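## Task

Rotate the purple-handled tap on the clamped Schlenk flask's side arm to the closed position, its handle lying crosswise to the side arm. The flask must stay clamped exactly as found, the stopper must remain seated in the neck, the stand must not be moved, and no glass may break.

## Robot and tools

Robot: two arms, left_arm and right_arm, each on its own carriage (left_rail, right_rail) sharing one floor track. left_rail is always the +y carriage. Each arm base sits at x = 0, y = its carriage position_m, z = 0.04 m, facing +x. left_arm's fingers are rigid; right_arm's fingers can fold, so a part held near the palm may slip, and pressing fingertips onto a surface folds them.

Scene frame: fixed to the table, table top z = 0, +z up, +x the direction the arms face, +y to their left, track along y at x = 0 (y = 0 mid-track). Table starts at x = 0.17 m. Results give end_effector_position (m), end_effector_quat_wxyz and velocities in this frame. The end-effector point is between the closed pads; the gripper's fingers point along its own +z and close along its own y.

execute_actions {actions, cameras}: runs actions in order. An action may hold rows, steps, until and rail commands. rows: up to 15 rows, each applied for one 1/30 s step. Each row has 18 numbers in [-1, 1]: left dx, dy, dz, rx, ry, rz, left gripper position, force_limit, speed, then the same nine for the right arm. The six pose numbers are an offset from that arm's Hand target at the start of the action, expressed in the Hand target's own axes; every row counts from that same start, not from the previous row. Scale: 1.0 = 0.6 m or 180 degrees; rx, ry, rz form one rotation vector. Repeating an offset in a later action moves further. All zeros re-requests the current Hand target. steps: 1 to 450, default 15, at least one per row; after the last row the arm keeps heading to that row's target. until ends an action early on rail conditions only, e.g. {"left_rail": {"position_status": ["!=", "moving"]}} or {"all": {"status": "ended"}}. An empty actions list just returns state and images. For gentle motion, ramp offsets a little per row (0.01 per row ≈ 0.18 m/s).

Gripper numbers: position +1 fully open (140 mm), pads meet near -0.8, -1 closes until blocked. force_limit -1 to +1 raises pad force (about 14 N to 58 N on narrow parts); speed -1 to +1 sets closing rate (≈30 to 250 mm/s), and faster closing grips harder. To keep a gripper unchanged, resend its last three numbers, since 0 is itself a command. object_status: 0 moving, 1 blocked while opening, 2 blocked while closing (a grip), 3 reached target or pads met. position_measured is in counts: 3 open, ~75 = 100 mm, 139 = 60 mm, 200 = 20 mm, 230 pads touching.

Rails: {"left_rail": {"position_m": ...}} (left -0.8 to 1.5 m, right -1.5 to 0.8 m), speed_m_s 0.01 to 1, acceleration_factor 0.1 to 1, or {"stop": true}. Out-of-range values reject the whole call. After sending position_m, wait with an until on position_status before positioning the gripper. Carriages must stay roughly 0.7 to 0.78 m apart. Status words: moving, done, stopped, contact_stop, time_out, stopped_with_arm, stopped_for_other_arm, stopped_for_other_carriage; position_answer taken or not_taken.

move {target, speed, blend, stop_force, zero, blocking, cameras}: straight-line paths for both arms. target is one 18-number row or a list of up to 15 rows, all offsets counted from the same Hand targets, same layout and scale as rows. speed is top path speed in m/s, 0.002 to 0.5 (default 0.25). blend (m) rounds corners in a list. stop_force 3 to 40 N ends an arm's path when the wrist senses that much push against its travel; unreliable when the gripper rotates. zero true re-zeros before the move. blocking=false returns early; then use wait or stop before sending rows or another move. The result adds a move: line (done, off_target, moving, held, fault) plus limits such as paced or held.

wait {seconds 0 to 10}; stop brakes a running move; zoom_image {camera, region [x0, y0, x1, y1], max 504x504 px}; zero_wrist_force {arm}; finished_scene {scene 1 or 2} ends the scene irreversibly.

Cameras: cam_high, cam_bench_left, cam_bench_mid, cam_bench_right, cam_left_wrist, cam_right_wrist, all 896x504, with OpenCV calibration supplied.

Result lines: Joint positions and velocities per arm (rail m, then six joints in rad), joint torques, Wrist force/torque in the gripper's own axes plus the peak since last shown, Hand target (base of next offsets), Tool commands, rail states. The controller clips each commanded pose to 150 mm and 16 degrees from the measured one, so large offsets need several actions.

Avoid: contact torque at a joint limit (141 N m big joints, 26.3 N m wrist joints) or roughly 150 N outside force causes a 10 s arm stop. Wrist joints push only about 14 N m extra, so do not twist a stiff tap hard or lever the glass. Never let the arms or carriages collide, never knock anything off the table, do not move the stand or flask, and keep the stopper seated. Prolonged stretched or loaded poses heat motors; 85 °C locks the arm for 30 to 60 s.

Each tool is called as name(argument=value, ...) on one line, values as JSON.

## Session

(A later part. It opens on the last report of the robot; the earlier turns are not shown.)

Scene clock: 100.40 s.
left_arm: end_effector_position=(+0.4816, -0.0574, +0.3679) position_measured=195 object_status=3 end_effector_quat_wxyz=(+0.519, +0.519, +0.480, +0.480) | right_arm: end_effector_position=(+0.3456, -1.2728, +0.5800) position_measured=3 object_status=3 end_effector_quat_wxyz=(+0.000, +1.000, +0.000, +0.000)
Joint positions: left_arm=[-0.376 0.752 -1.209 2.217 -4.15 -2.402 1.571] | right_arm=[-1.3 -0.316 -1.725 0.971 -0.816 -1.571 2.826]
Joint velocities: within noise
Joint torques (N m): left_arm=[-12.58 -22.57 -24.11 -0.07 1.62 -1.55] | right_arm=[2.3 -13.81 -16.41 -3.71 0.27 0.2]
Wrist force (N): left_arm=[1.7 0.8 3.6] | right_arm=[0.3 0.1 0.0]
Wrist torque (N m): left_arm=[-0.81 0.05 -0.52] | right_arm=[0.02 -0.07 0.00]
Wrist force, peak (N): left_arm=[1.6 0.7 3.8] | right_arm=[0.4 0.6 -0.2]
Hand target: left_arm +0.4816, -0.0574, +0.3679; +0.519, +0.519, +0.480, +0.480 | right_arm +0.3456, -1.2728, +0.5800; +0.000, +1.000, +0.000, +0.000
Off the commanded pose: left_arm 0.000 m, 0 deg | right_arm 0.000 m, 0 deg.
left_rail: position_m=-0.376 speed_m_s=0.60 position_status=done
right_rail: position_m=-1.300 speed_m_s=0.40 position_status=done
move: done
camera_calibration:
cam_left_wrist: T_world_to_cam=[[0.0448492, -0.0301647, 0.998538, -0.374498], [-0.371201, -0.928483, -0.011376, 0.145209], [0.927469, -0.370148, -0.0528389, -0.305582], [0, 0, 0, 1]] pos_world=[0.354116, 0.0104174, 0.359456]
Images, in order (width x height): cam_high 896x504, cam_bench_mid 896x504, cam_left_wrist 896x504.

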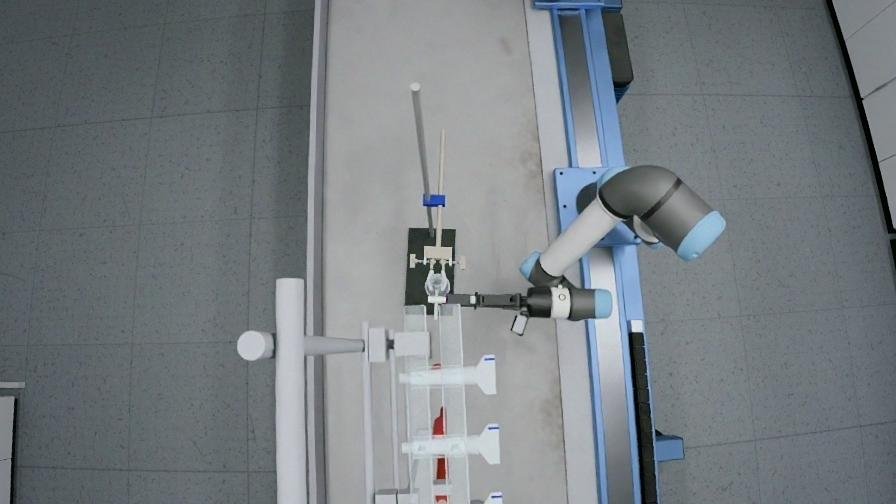

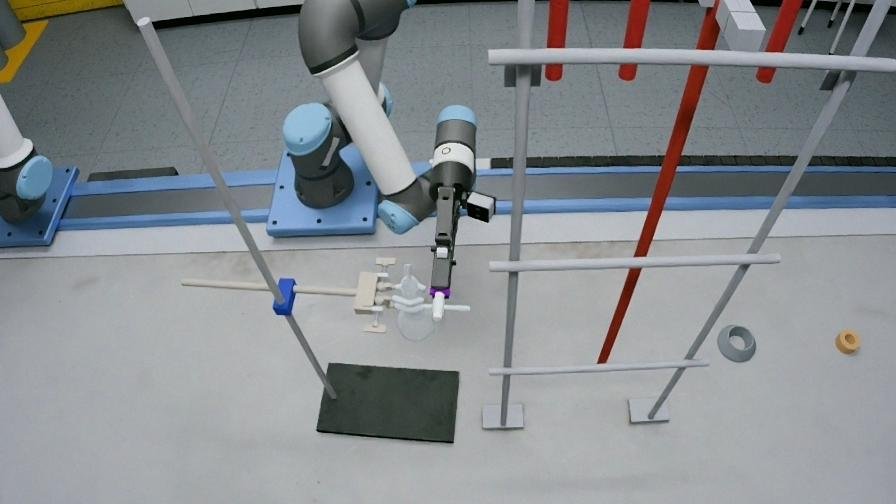

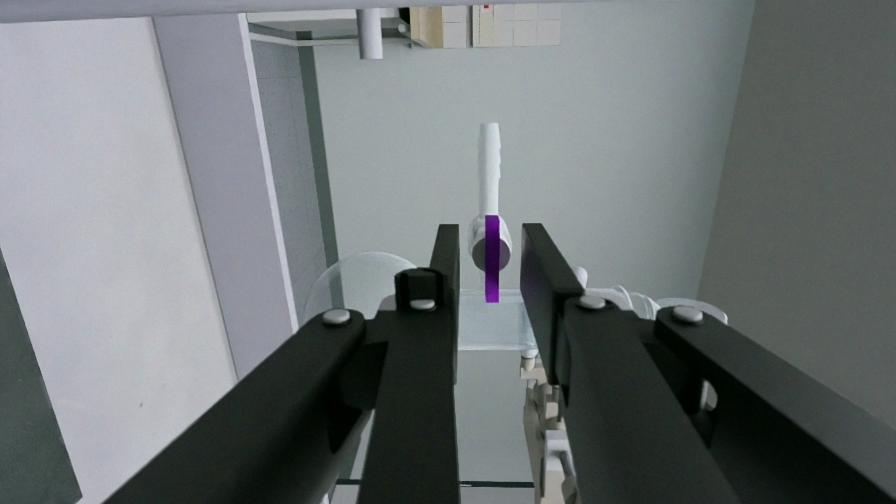

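move(target=[[0, 0, 0.0025, 0, 0, 0, -0.52, -1, -1, 0, 0, 0, 0, 0, 0, 1, 1, 1], [0, 0, 0.0025, 0, 0, 0, -0.685, -1, -1, 0, 0, 0, 0, 0, 0, 1, 1, 1]], speed=0.02, cameras=["cam_bench_mid", "cam_left_wrist"])

zoom_image(camera="cam_left_wrist", region=[440, 200, 540, 300])

zoom_image(camera="cam_bench_mid", region=[424, 268, 464, 308])

Scene clock: 103.87 s.
left_arm: end_effector_position=(+0.4831, -0.0575, +0.3679) position_measured=215 object_status=0 end_effector_quat_wxyz=(+0.519, +0.519, +0.480, +0.480) | right_arm: end_effector_position=(+0.3456, -1.2728, +0.5800) position_measured=3 object_status=3 end_effector_quat_wxyz=(+0.000, +1.000, +0.000, +0.000)
Joint positions: left_arm=[-0.376 0.749 -1.208 2.216 -4.149 -2.399 1.571] | right_arm=[-1.3 -0.316 -1.725 0.971 -0.816 -1.571 2.826]
Joint velocities: within noise
Joint torques (N m): left_arm=[-11.79 -22.79 -22.59 -0.09 1.57 -1.48] | right_arm=[2.31 -14.05 -16.71 -3.72 -0.01 0.35]
Wrist force (N): left_arm=[1.5 0.7 3.6] | right_arm=[0.3 0.0 -0.4]
Wrist torque (N m): left_arm=[-0.84 0.08 -0.52] | right_arm=[0.01 -0.06 -0.01]
Wrist force, peak (N): left_arm=[1.7 0.8 3.8] | right_arm=[0.6 0.3 0.1]
Hand target: left_arm +0.4831, -0.0575, +0.3679; +0.519, +0.519, +0.480, +0.480 | right_arm +0.3456, -1.2728, +0.5800; +0.000, +1.000, +0.000, +0.000
Off the commanded pose: left_arm 0.000 m, 0 deg | right_arm 0.000 m, 0 deg.
left_rail: position_m=-0.376 speed_m_s=0.60 position_status=done
right_rail: position_m=-1.300 speed_m_s=0.40 position_status=done
move: done
camera_calibration:
cam_left_wrist: T_world_to_cam=[[0.0448491, -0.030165, 0.998538, -0.374569], [-0.371201, -0.928483, -0.0113763, 0.145656], [0.927469, -0.370148, -0.0528389, -0.307013], [0, 0, 0, 1]] pos_world=[0.355611, 0.0102995, 0.359456]
Images, in order (width x height): cam_bench_mid 896x504, cam_left_wrist 896x504.

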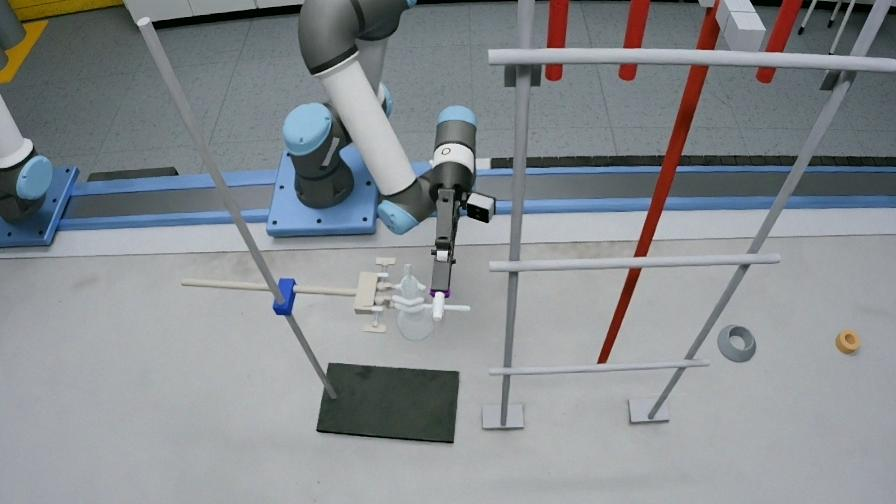

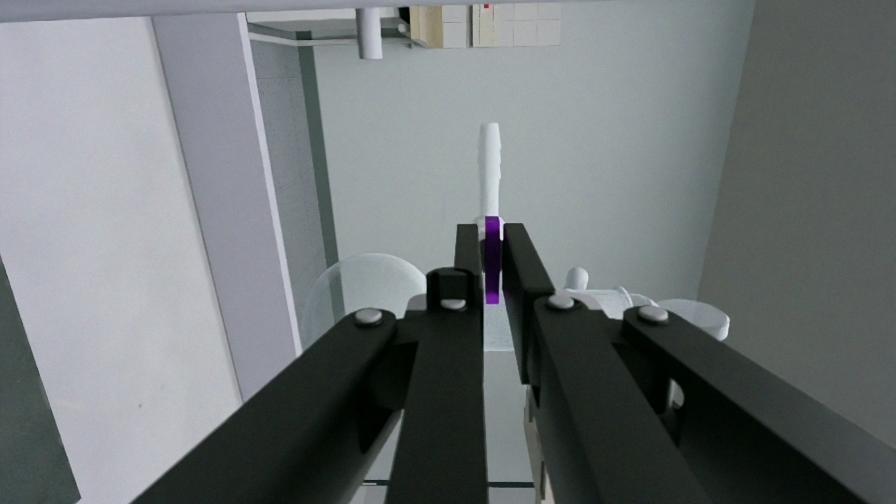

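Scaled by 5.040.

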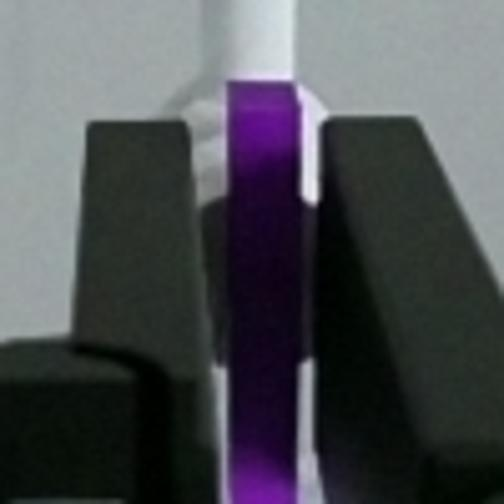

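Scaled by 12.600.

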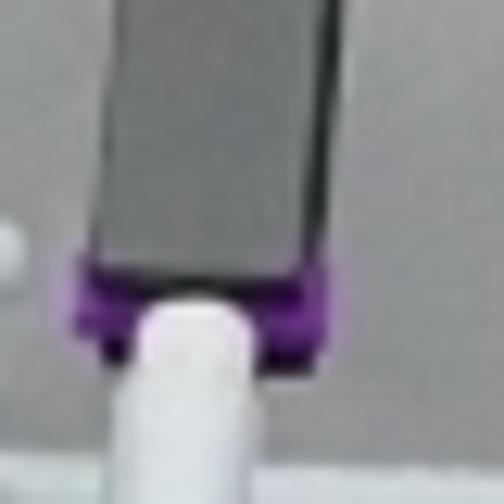

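zero_wrist_force(arm="left_arm")

execute_actions(actions=[{"rows": [[0, 0, 0, 0, 0, 0, -1, -1, -1, 0, 0, 0, 0, 0, 0, 1, 1, 1]], "steps": 45}], cameras=["cam_left_wrist"])

zoom_image(camera="cam_left_wrist", region=[440, 200, 540, 300])

Wrist force sensor zeroed.

Scene clock: 107.40 s.
left_arm: end_effector_position=(+0.4831, -0.0575, +0.3679) position_measured=223 object_status=2 end_effector_quat_wxyz=(+0.519, +0.519, +0.480, +0.480) | right_arm: end_effector_position=(+0.3456, -1.2728, +0.5800) position_measured=3 object_status=3 end_effector_quat_wxyz=(+0.000, +1.000, +0.000, +0.000)
Joint positions: left_arm=[-0.376 0.749 -1.208 2.216 -4.149 -2.399 1.571] | right_arm=[-1.3 -0.316 -1.725 0.971 -0.816 -1.571 2.826]
Joint velocities: within noise
Joint torques (N m): left_arm=[-11.62 -23.14 -14.51 -0.44 -1.62 -1.24] | right_arm=[1.83 -13.83 -16.37 -3.69 0.21 0.3]
Wrist force (N, zeroed by zero_wrist_force on left_arm): left_arm=[0.4 3.8 -0.1] | right_arm=[0.0 0.3 0.0]
Wrist torque (N m, zeroed by zero_wrist_force on left_arm): left_arm=[-0.19 -0.02 -0.10] | right_arm=[0.06 0.01 -0.01]
Wrist force, peak (N, zeroed by zero_wrist_force on left_arm): left_arm=[0.4 4.3 -0.1] | right_arm=[0.0 0.7 -0.5]
Hand target: left_arm +0.4831, -0.0575, +0.3679; +0.519, +0.519, +0.480, +0.480 | right_arm +0.3456, -1.2728, +0.5800; +0.000, +1.000, +0.000, +0.000
Off the commanded pose: left_arm 0.000 m, 0 deg | right_arm 0.000 m, 0 deg.
left_rail: position_m=-0.376 speed_m_s=0.60 position_status=done
right_rail: position_m=-1.300 speed_m_s=0.40 position_status=done
camera_calibration:
cam_left_wrist: T_world_to_cam=[[0.0448492, -0.0301647, 0.998538, -0.374569], [-0.371195, -0.928485, -0.0113764, 0.145654], [0.927471, -0.370142, -0.0528388, -0.307013], [0, 0, 0, 1]] pos_world=[0.355611, 0.0103008, 0.359456]
Images, in order (width x height): cam_left_wrist 896x504.

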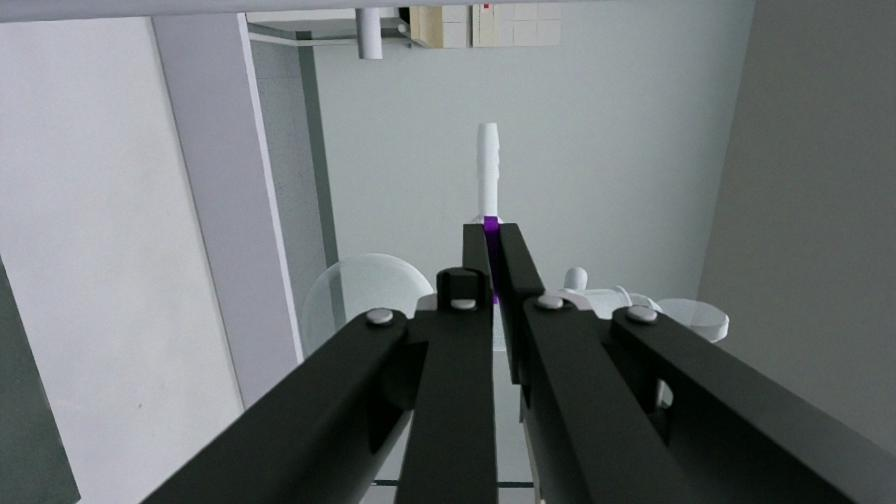

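Scaled by 5.040.

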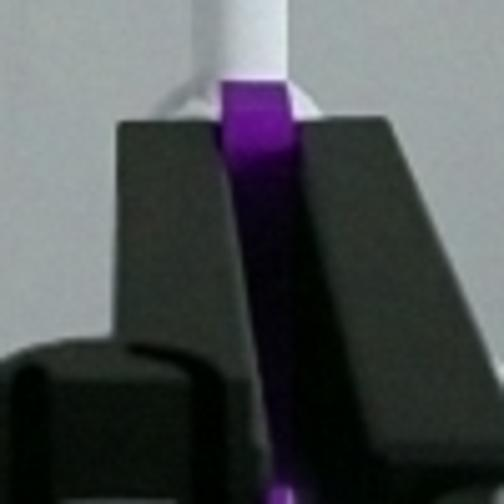

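execute_actions(actions=[{"rows": [[0, 0.0003, 0, 0, 0, 0, -1, -1, -1, 0, 0, 0, 0, 0, 0, 1, 1, 1], [0, 0.0007, 0, 0, 0, 0, -1, -1, -1, 0, 0, 0, 0, 0, 0, 1, 1, 1]], "steps": 15}], cameras=[])

Scene clock: 109.40 s.
left_arm: end_effector_position=(+0.4831, -0.0575, +0.3683) position_measured=223 object_status=2 end_effector_quat_wxyz=(+0.519, +0.519, +0.480, +0.480) | right_arm: end_effector_position=(+0.3456, -1.2728, +0.5800) position_measured=3 object_status=3 end_effector_quat_wxyz=(+0.000, +1.000, +0.000, +0.000)
Joint positions: left_arm=[-0.376 0.749 -1.209 2.216 -4.148 -2.399 1.571] | right_arm=[-1.3 -0.316 -1.725 0.971 -0.816 -1.571 2.826]
Joint velocities: within noise
Joint torques (N m): left_arm=[-10.7 -37.33 -24.21 0.27 -1.47 -1.41] | right_arm=[2.69 -14.41 -16.9 -3.76 0.16 0.23]
Wrist force (N, zeroed by zero_wrist_force on left_arm): left_arm=[-0.3 1.2 -0.2] | right_arm=[0.1 0.3 0.1]
Wrist torque (N m, zeroed by zero_wrist_force on left_arm): left_arm=[-0.04 0.04 -0.01] | right_arm=[0.06 -0.02 0.00]
Wrist force, peak (N, zeroed by zero_wrist_force on left_arm): left_arm=[0.4 4.3 -0.1] | right_arm=[0.3 0.5 -0.3]
Hand target: left_arm +0.4831, -0.0575, +0.3683; +0.519, +0.519, +0.480, +0.480 | right_arm +0.3456, -1.2728, +0.5800; +0.000, +1.000, +0.000, +0.000
Off the commanded pose: left_arm 0.000 m, 0 deg | right_arm 0.000 m, 0 deg.
left_rail: position_m=-0.376 speed_m_s=0.60 position_status=done
right_rail: position_m=-1.300 speed_m_s=0.40 position_status=done
No camera images: "cameras" was empty.

move(target=[0, 0.00025, 0, 0, 0, 0.0556, -1, -1, -1, 0, 0, 0, 0, 0, 0, 1, 1, 1], speed=0.08, cameras=["cam_left_wrist"])

zoom_image(camera="cam_left_wrist", region=[440, 190, 540, 290])

Scene clock: 111.53 s.
left_arm: end_effector_position=(+0.4831, -0.0575, +0.3685) position_measured=223 object_status=2 end_effector_quat_wxyz=(+0.475, +0.559, +0.433, +0.523) | right_arm: end_effector_position=(+0.3456, -1.2728, +0.5800) position_measured=3 object_status=3 end_effector_quat_wxyz=(+0.000, +1.000, +0.000, +0.000)
Joint positions: left_arm=[-0.376 0.749 -1.209 2.215 -4.148 -2.399 1.745] | right_arm=[-1.3 -0.316 -1.725 0.971 -0.816 -1.571 2.826]
Joint velocities: within noise
Joint torques (N m): left_arm=[-9.9 -37.23 -15.68 0.21 -1.36 2.3] | right_arm=[2.38 -13.98 -16.58 -3.78 0.11 0.34]
Wrist force (N, zeroed by zero_wrist_force on left_arm): left_arm=[1.7 1.0 0.0] | right_arm=[-0.2 0.1 -0.1]
Wrist torque (N m, zeroed by zero_wrist_force on left_arm): left_arm=[-0.10 -0.03 -0.05] | right_arm=[0.03 0.04 0.00]
Wrist force, peak (N, zeroed by zero_wrist_force on left_arm): left_arm=[1.8 1.4 0.0] | right_arm=[0.5 0.3 -0.6]
Hand target: left_arm +0.4831, -0.0575, +0.3685; +0.475, +0.559, +0.433, +0.523 | right_arm +0.3456, -1.2728, +0.5800; +0.000, +1.000, +0.000, +0.000
Off the commanded pose: left_arm 0.000 m, 0 deg | right_arm 0.000 m, 0 deg.
left_rail: position_m=-0.376 speed_m_s=0.60 position_status=done
right_rail: position_m=-1.300 speed_m_s=0.40 position_status=done
move: done
camera_calibration:
cam_left_wrist: T_world_to_cam=[[0.0312301, -0.20255, 0.978774, -0.371201], [-0.369903, -0.912065, -0.176943, 0.207001], [0.928545, -0.356525, -0.103408, -0.288093], [0, 0, 0, 1]] pos_world=[0.35567, 0.010899, 0.370158]
Images, in order (width x height): cam_left_wrist 896x504.

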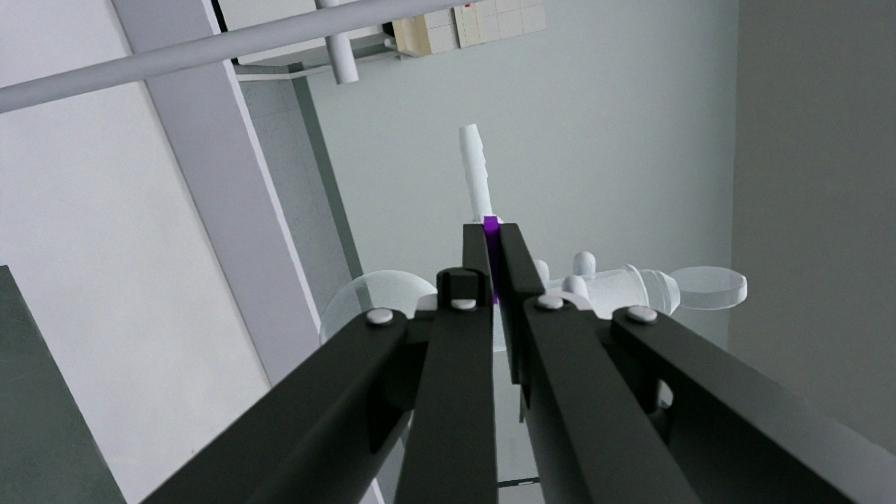

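Scaled by 5.040.

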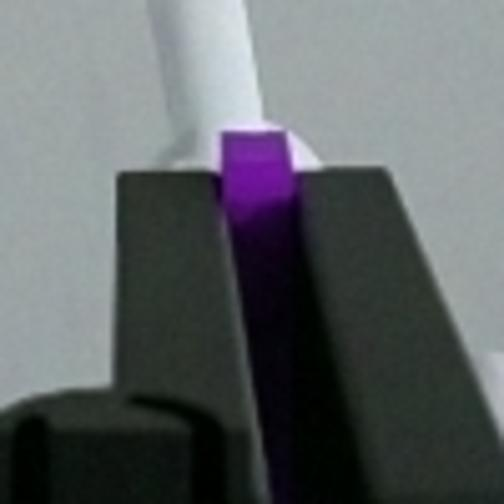

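move(target=[0, 0, 0, 0, 0, 0.125, -1, -1, -1, 0, 0, 0, 0, 0, 0, 1, 1, 1], speed=0.12, cameras=["cam_left_wrist"])

zoom_image(camera="cam_left_wrist", region=[440, 190, 540, 290])

Scene clock: 114.27 s.
left_arm: end_effector_position=(+0.4831, -0.0575, +0.3685) position_measured=223 object_status=2 end_effector_quat_wxyz=(+0.364, +0.633, +0.315, +0.606) | right_arm: end_effector_position=(+0.3456, -1.2728, +0.5800) position_measured=3 object_status=3 end_effector_quat_wxyz=(+0.000, +1.000, +0.000, +0.000)
Joint positions: left_arm=[-0.376 0.749 -1.209 2.215 -4.148 -2.399 2.138] | right_arm=[-1.3 -0.316 -1.725 0.971 -0.816 -1.571 2.826]
Joint velocities: within noise
Joint torques (N m): left_arm=[-6.63 -37.44 -3.15 0.4 -1 2.9] | right_arm=[2.16 -14.75 -17.67 -3.7 0.16 0.43]
Wrist force (N, zeroed by zero_wrist_force on left_arm): left_arm=[3.1 0.3 0.3] | right_arm=[0.1 -0.1 0.3]
Wrist torque (N m, zeroed by zero_wrist_force on left_arm): left_arm=[-0.09 -0.09 0.18] | right_arm=[-0.01 -0.03 -0.01]
Wrist force, peak (N, zeroed by zero_wrist_force on left_arm): left_arm=[3.5 0.3 0.5] | right_arm=[0.2 0.6 0.2]
Hand target: left_arm +0.4831, -0.0575, +0.3685; +0.364, +0.633, +0.315, +0.606 | right_arm +0.3456, -1.2728, +0.5800; +0.000, +1.000, +0.000, +0.000
Off the commanded pose: left_arm 0.000 m, 0 deg | right_arm 0.000 m, 0 deg.
left_rail: position_m=-0.376 speed_m_s=0.60 position_status=done
right_rail: position_m=-1.300 speed_m_s=0.40 position_status=done
move: done
camera_calibration:
cam_left_wrist: T_world_to_cam=[[0.00299517, -0.560841, 0.827918, -0.322574], [-0.358959, -0.773346, -0.522575, 0.337066], [0.933349, -0.295623, -0.203635, -0.249986], [0, 0, 0, 1]] pos_world=[0.355283, 0.00585439, 0.392301]
Images, in order (width x height): cam_left_wrist 896x504.

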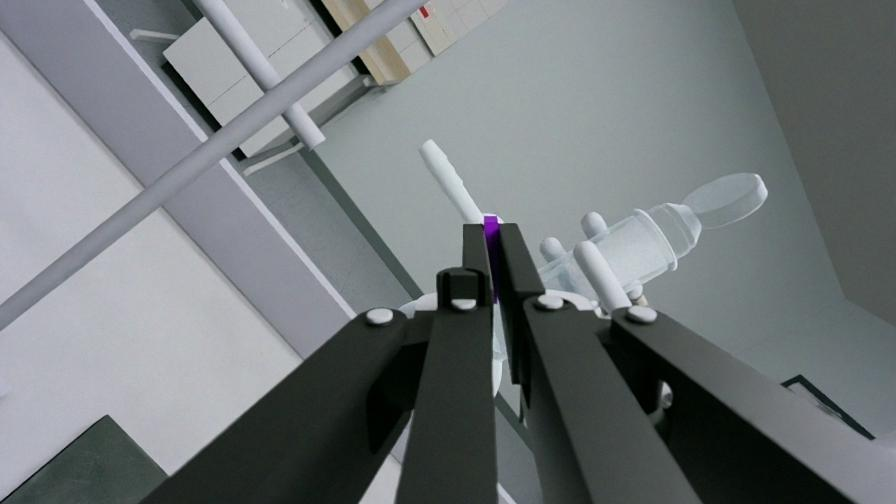

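Scaled by 5.040.

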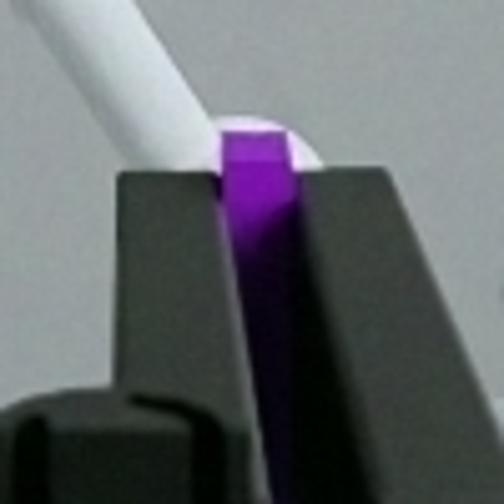

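move(target=[0, 0, 0, 0, 0, 0.1667, -1, -1, -1, 0, 0, 0, 0, 0, 0, 1, 1, 1], speed=0.15, cameras=["cam_left_wrist"])

zoom_image(camera="cam_left_wrist", region=[440, 190, 540, 290])

Scene clock: 118.13 s.
left_arm: end_effector_position=(+0.4831, -0.0575, +0.3685) position_measured=223 object_status=2 end_effector_quat_wxyz=(+0.195, +0.693, +0.141, +0.680) | right_arm: end_effector_position=(+0.3456, -1.2728, +0.5800) position_measured=3 object_status=3 end_effector_quat_wxyz=(+0.000, +1.000, +0.000, +0.000)
Joint positions: left_arm=[-0.376 0.749 -1.209 2.215 -4.148 -2.399 2.662] | right_arm=[-1.3 -0.316 -1.725 0.971 -0.816 -1.571 2.826]
Joint velocities: within noise
Joint torques (N m): left_arm=[1.68 -36.77 -2.64 0.39 -0.22 2.38] | right_arm=[3.39 -14.86 -17.67 -3.78 0.17 0.45]
Wrist force (N, zeroed by zero_wrist_force on left_arm): left_arm=[4.5 -1.2 1.0] | right_arm=[-0.2 0.2 -0.3]
Wrist torque (N m, zeroed by zero_wrist_force on left_arm): left_arm=[-0.12 -0.10 0.55] | right_arm=[0.05 0.04 0.00]
Wrist force, peak (N, zeroed by zero_wrist_force on left_arm): left_arm=[4.7 -0.8 1.0] | right_arm=[0.3 0.6 -0.2]
Hand target: left_arm +0.4831, -0.0575, +0.3685; +0.195, +0.693, +0.141, +0.680 | right_arm +0.3456, -1.2728, +0.5800; +0.000, +1.000, +0.000, +0.000
Off the commanded pose: left_arm 0.000 m, 0 deg | right_arm 0.000 m, 0 deg.
left_rail: position_m=-0.376 speed_m_s=0.60 position_status=done
right_rail: position_m=-1.300 speed_m_s=0.40 position_status=done
move: done
camera_calibration:
cam_left_wrist: T_world_to_cam=[[-0.0235811, -0.89892, 0.437478, -0.185291], [-0.330063, -0.406062, -0.852157, 0.465621], [0.943664, -0.16449, -0.287125, -0.216665], [0, 0, 0, 1]] pos_world=[0.353774, -0.0131301, 0.415634]
Images, in order (width x height): cam_left_wrist 896x504.

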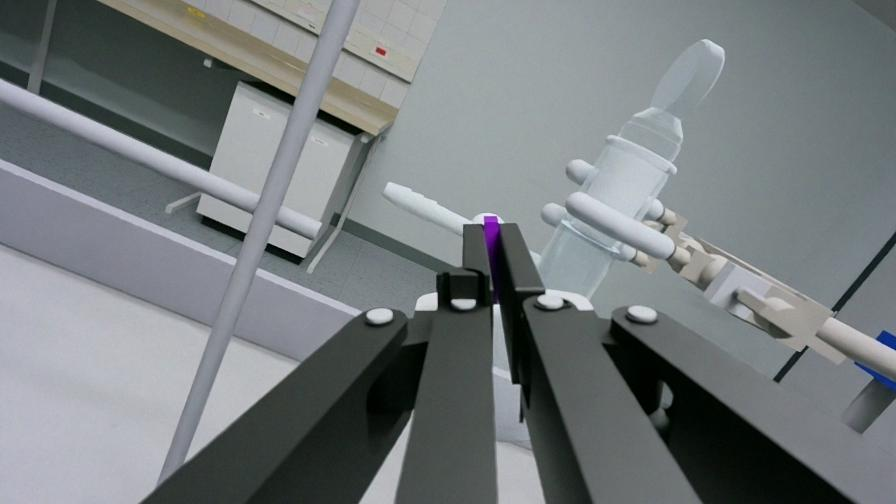

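Scaled by 5.040.

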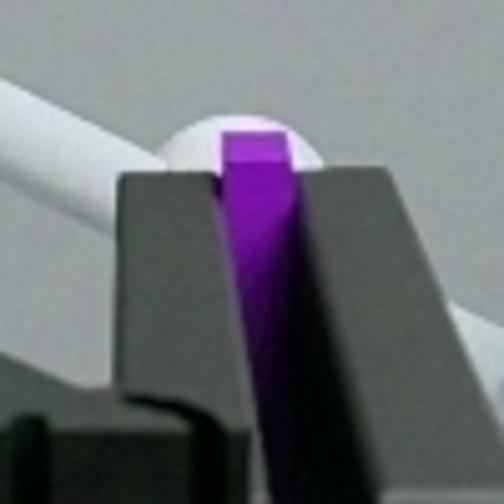

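move(target=[0, 0, 0, 0, 0, 0.1528, -1, -1, -1, 0, 0, 0, 0, 0, 0, 1, 1, 1], speed=0.12, cameras=["cam_left_wrist", "cam_bench_mid"])

zoom_image(camera="cam_left_wrist", region=[370, 160, 610, 300])

zoom_image(camera="cam_bench_mid", region=[414, 258, 474, 318])

Scene clock: 121.53 s.
left_arm: end_effector_position=(+0.4831, -0.0575, +0.3685) position_measured=223 object_status=2 end_effector_quat_wxyz=(+0.028, +0.707, -0.028, +0.707) | right_arm: end_effector_position=(+0.3456, -1.2728, +0.5800) position_measured=3 object_status=3 end_effector_quat_wxyz=(+0.000, +1.000, +0.000, +0.000)
Joint positions: left_arm=[-0.376 0.749 -1.209 2.215 -4.148 -2.399 3.142] | right_arm=[-1.3 -0.316 -1.725 0.971 -0.816 -1.571 2.826]
Joint velocities: within noise
Joint torques (N m): left_arm=[5.85 -36.64 -2.73 0.6 -1.2 2.08] | right_arm=[2.63 -14.28 -17.62 -3.77 0.25 0.44]
Wrist force (N, zeroed by zero_wrist_force on left_arm): left_arm=[4.7 -2.3 1.5] | right_arm=[0.1 0.0 -0.2]
Wrist torque (N m, zeroed by zero_wrist_force on left_arm): left_arm=[-0.11 -0.07 0.84] | right_arm=[0.02 -0.03 0.00]
Wrist force, peak (N, zeroed by zero_wrist_force on left_arm): left_arm=[5.2 -1.8 1.1] | right_arm=[0.2 0.3 -0.5]
Hand target: left_arm +0.4831, -0.0575, +0.3685; +0.028, +0.707, -0.028, +0.707 | right_arm +0.3456, -1.2728, +0.5800; +0.000, +1.000, +0.000, +0.000
Off the commanded pose: left_arm 0.000 m, 0 deg | right_arm 0.000 m, 0 deg.
left_rail: position_m=-0.376 speed_m_s=0.60 position_status=done
right_rail: position_m=-1.300 speed_m_s=0.40 position_status=done
move: done
camera_calibration:
cam_left_wrist: T_world_to_cam=[[-0.031411, -0.999151, -0.0266756, -0.0162176], [-0.295304, 0.0347744, -0.95477, 0.512006], [0.954887, -0.0221129, -0.296146, -0.210585], [0, 0, 0, 1]] pos_world=[0.351773, -0.0386651, 0.426051]
Images, in order (width x height): cam_bench_mid 896x504, cam_left_wrist 896x504.

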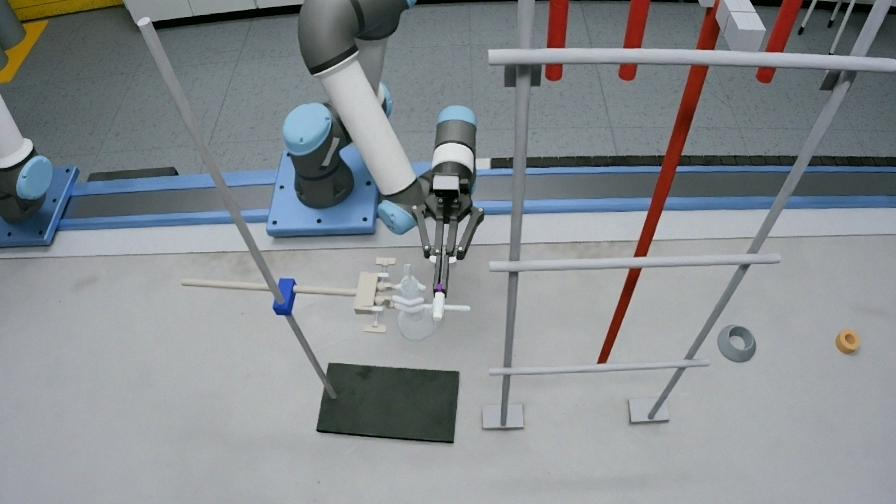

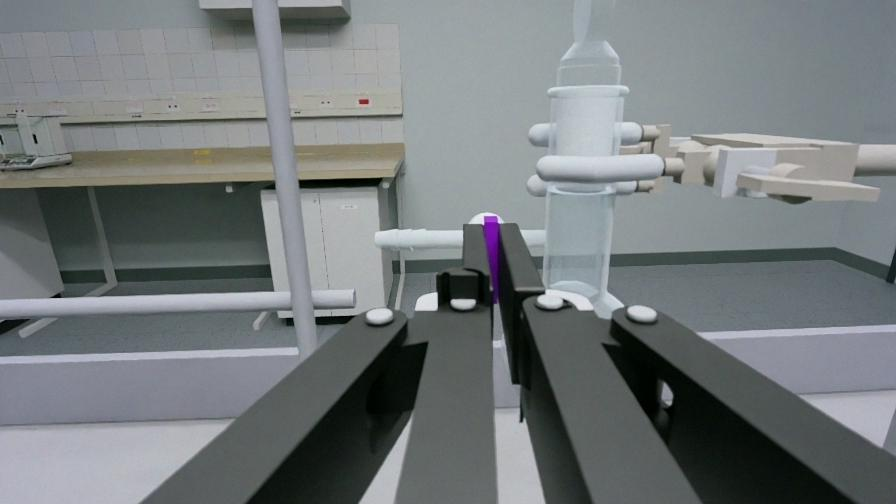

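Scaled by 2.100.

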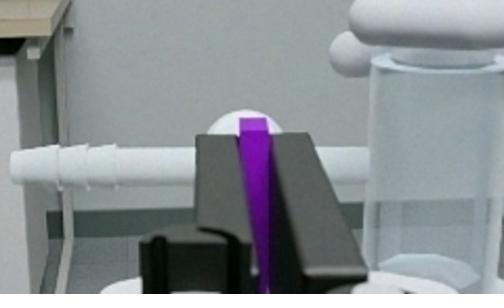

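Scaled by 8.400.

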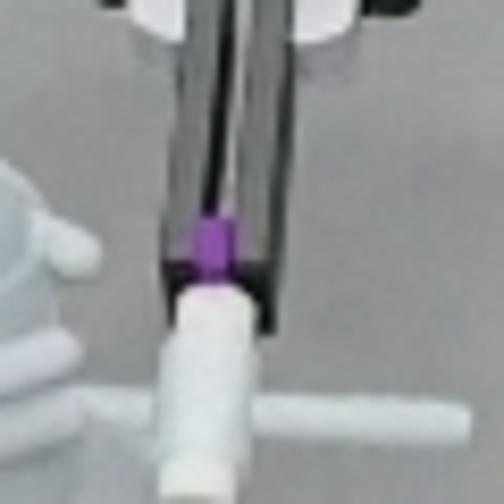

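execute_actions(actions=[{"rows": [[0, 0, 0, 0, 0, 0, -0.6, -1, -1, 0, 0, 0, 0, 0, 0, 1, 1, 1]], "steps": 25}], cameras=["cam_left_wrist", "cam_bench_mid"])

zoom_image(camera="cam_left_wrist", region=[370, 160, 610, 300])

zoom_image(camera="cam_bench_mid", region=[414, 258, 474, 318])

Scene clock: 123.57 s.
left_arm: end_effector_position=(+0.4831, -0.0575, +0.3685) position_measured=205 object_status=3 end_effector_quat_wxyz=(+0.028, +0.707, -0.028, +0.707) | right_arm: end_effector_position=(+0.3456, -1.2728, +0.5800) position_measured=3 object_status=3 end_effector_quat_wxyz=(+0.000, +1.000, +0.000, +0.000)
Joint positions: left_arm=[-0.376 0.749 -1.209 2.215 -4.148 -2.399 3.142] | right_arm=[-1.3 -0.316 -1.725 0.971 -0.816 -1.571 2.826]
Joint velocities: within noise
Joint torques (N m): left_arm=[6.25 -36.4 -5.96 -1.57 -0.31 1.75] | right_arm=[3.25 -14.3 -17.61 -3.66 0.2 0.49]
Wrist force (N, zeroed by zero_wrist_force on left_arm): left_arm=[2.7 -2.6 1.9] | right_arm=[0.1 0.1 0.0]
Wrist torque (N m, zeroed by zero_wrist_force on left_arm): left_arm=[-0.02 -0.14 0.98] | right_arm=[0.02 0.00 0.00]
Wrist force, peak (N, zeroed by zero_wrist_force on left_arm): left_arm=[4.9 -2.6 1.6] | right_arm=[0.7 0.1 -0.6]
Hand target: left_arm +0.4831, -0.0575, +0.3685; +0.028, +0.707, -0.028, +0.707 | right_arm +0.3456, -1.2728, +0.5800; +0.000, +1.000, +0.000, +0.000
Off the commanded pose: left_arm 0.000 m, 0 deg | right_arm 0.000 m, 0 deg.
left_rail: position_m=-0.376 speed_m_s=0.60 position_status=done
right_rail: position_m=-1.300 speed_m_s=0.40 position_status=done
camera_calibration:
cam_left_wrist: T_world_to_cam=[[-0.0314135, -0.999146, -0.02685, -0.0161749], [-0.295393, 0.0349438, -0.954737, 0.512001], [0.954859, -0.0220603, -0.296238, -0.210525], [0, 0, 0, 1]] pos_world=[0.351755, -0.0386966, 0.426026]
Images, in order (width x height): cam_bench_mid 896x504, cam_left_wrist 896x504.

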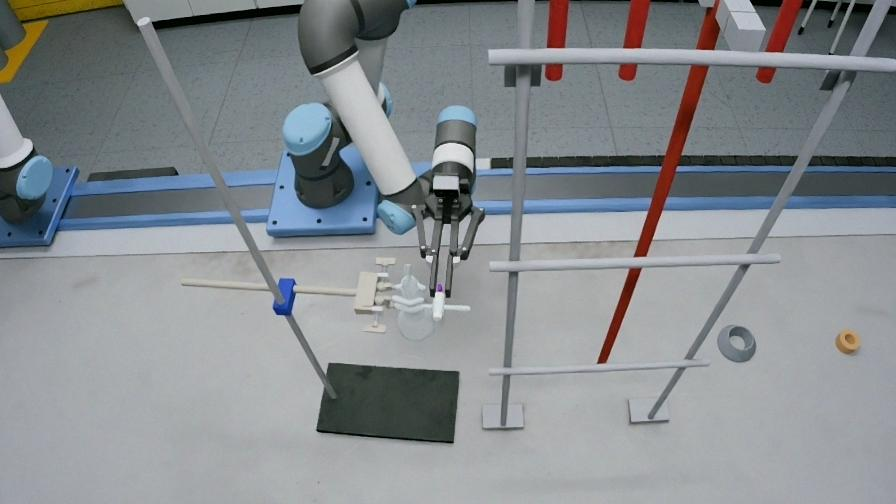

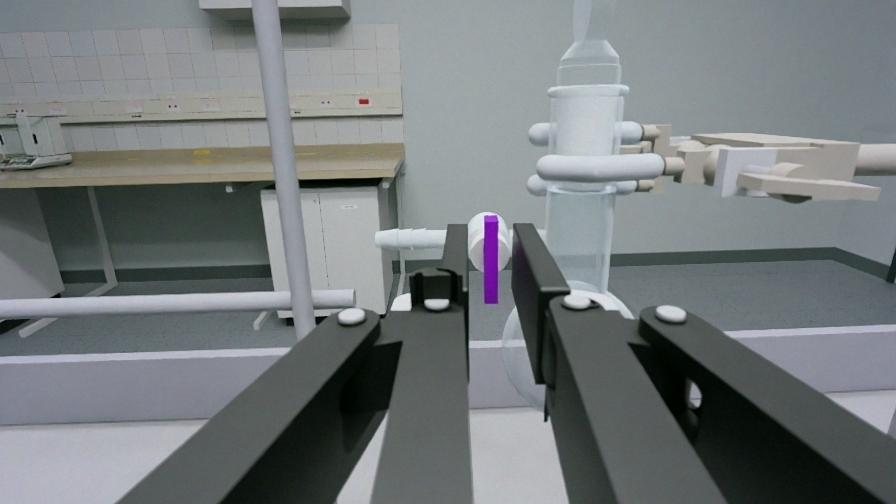

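Scaled by 2.100.

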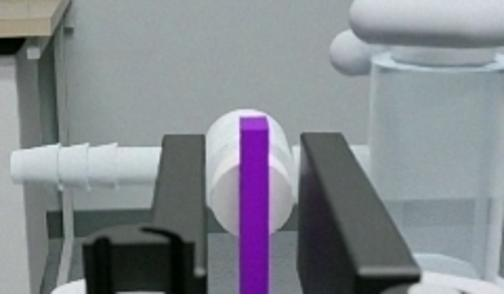

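Scaled by 8.400.

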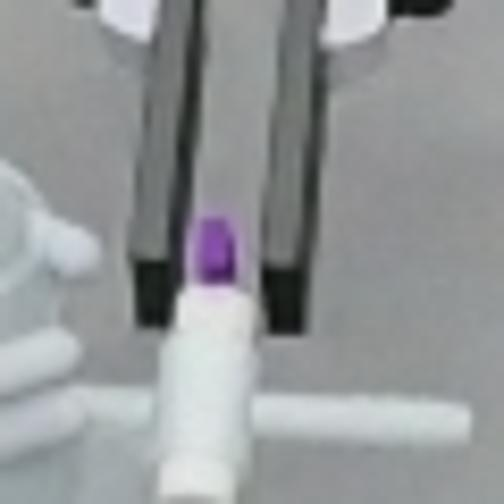

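move(target=[0, 0, -0.12, 0, 0, 0, -0.6, -1, -1, 0, 0, 0, 0, 0, 0, 1, 1, 1], speed=0.1, cameras=["cam_left_wrist", "cam_bench_mid", "cam_high"])

zoom_image(camera="cam_left_wrist", region=[400, 130, 600, 270])

zoom_image(camera="cam_bench_mid", region=[374, 248, 494, 358])

Scene clock: 125.57 s.
left_arm: end_effector_position=(+0.4114, -0.0518, +0.3685) position_measured=205 object_status=3 end_effector_quat_wxyz=(+0.028, +0.707, -0.028, +0.707) | right_arm: end_effector_position=(+0.3456, -1.2728, +0.5800) position_measured=3 object_status=3 end_effector_quat_wxyz=(+0.000, +1.000, +0.000, +0.000)
Joint positions: left_arm=[-0.376 0.912 -1.245 2.276 -4.172 -2.562 3.142] | right_arm=[-1.3 -0.316 -1.725 0.971 -0.816 -1.571 2.826]
Joint velocities: within noise
Joint torques (N m): left_arm=[9.39 -35.9 -3.13 -3.43 -1.52 1.62] | right_arm=[3.74 -14.45 -17.78 -3.68 0.24 0.35]
Wrist force (N, zeroed by zero_wrist_force on left_arm): left_arm=[2.5 -2.5 1.8] | right_arm=[0.1 0.1 0.0]
Wrist torque (N m, zeroed by zero_wrist_force on left_arm): left_arm=[0.00 -0.09 0.97] | right_arm=[0.02 -0.01 -0.01]
Wrist force, peak (N, zeroed by zero_wrist_force on left_arm): left_arm=[2.7 -2.6 2.6] | right_arm=[0.1 0.5 -0.4]
Hand target: left_arm +0.4113, -0.0518, +0.3685; +0.028, +0.707, -0.028, +0.707 | right_arm +0.3456, -1.2728, +0.5800; +0.000, +1.000, +0.000, +0.000
Off the commanded pose: left_arm 0.000 m, 0 deg | right_arm 0.000 m, 0 deg.
left_rail: position_m=-0.376 speed_m_s=0.60 position_status=done
right_rail: position_m=-1.300 speed_m_s=0.40 position_status=done
move: done
camera_calibration:
cam_left_wrist: T_world_to_cam=[[-0.031393, -0.999146, -0.0268818, -0.0127888], [-0.295374, 0.0349678, -0.954741, 0.490628], [0.954866, -0.0220321, -0.29622, -0.141951], [0, 0, 0, 1]] pos_world=[0.280061, -0.0330615, 0.42603]
Images, in order (width x height): cam_high 896x504, cam_bench_mid 896x504, cam_left_wrist 896x504.

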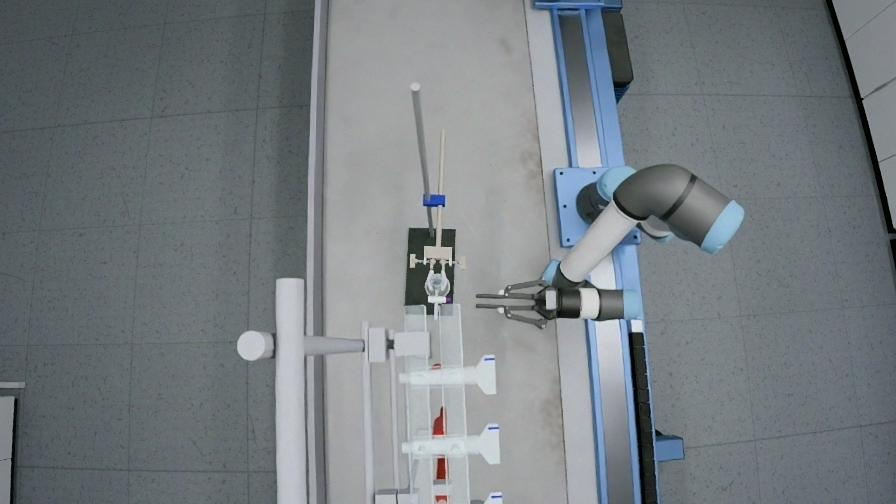

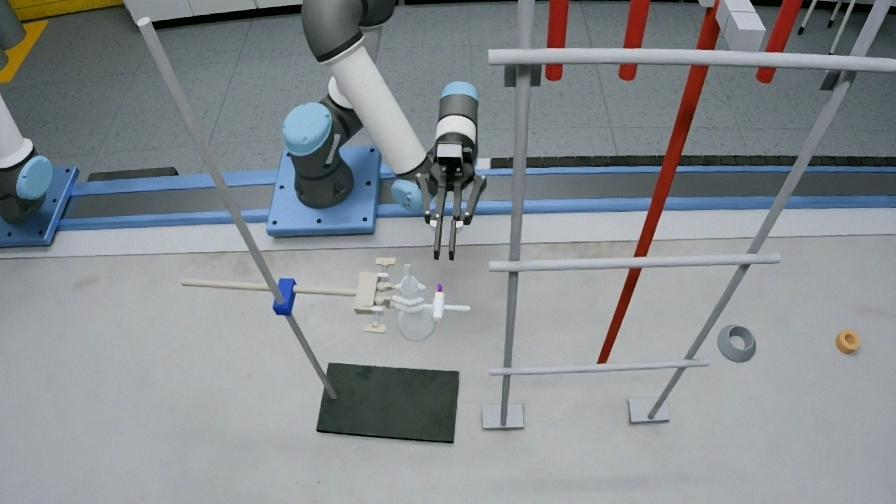

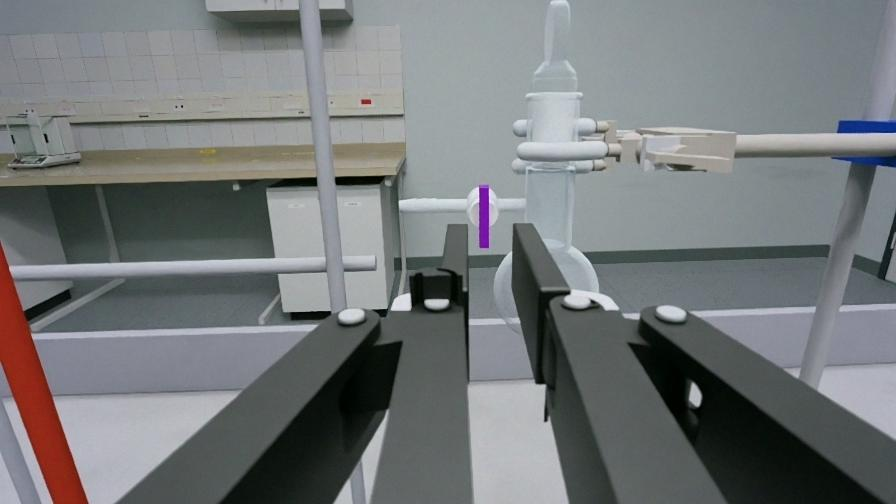

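Scaled by 2.520.

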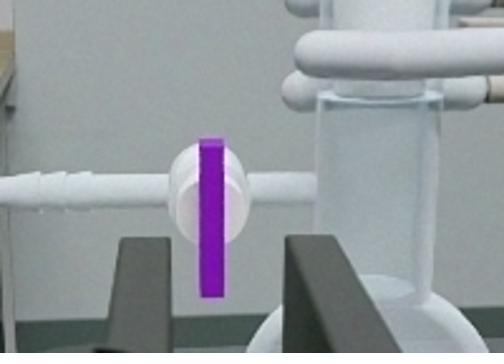

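Scaled by 4.200.

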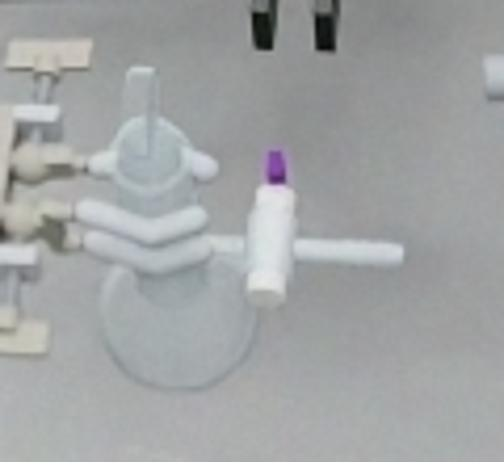

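finished_scene(scene=1)

The scene is finished: the task was done.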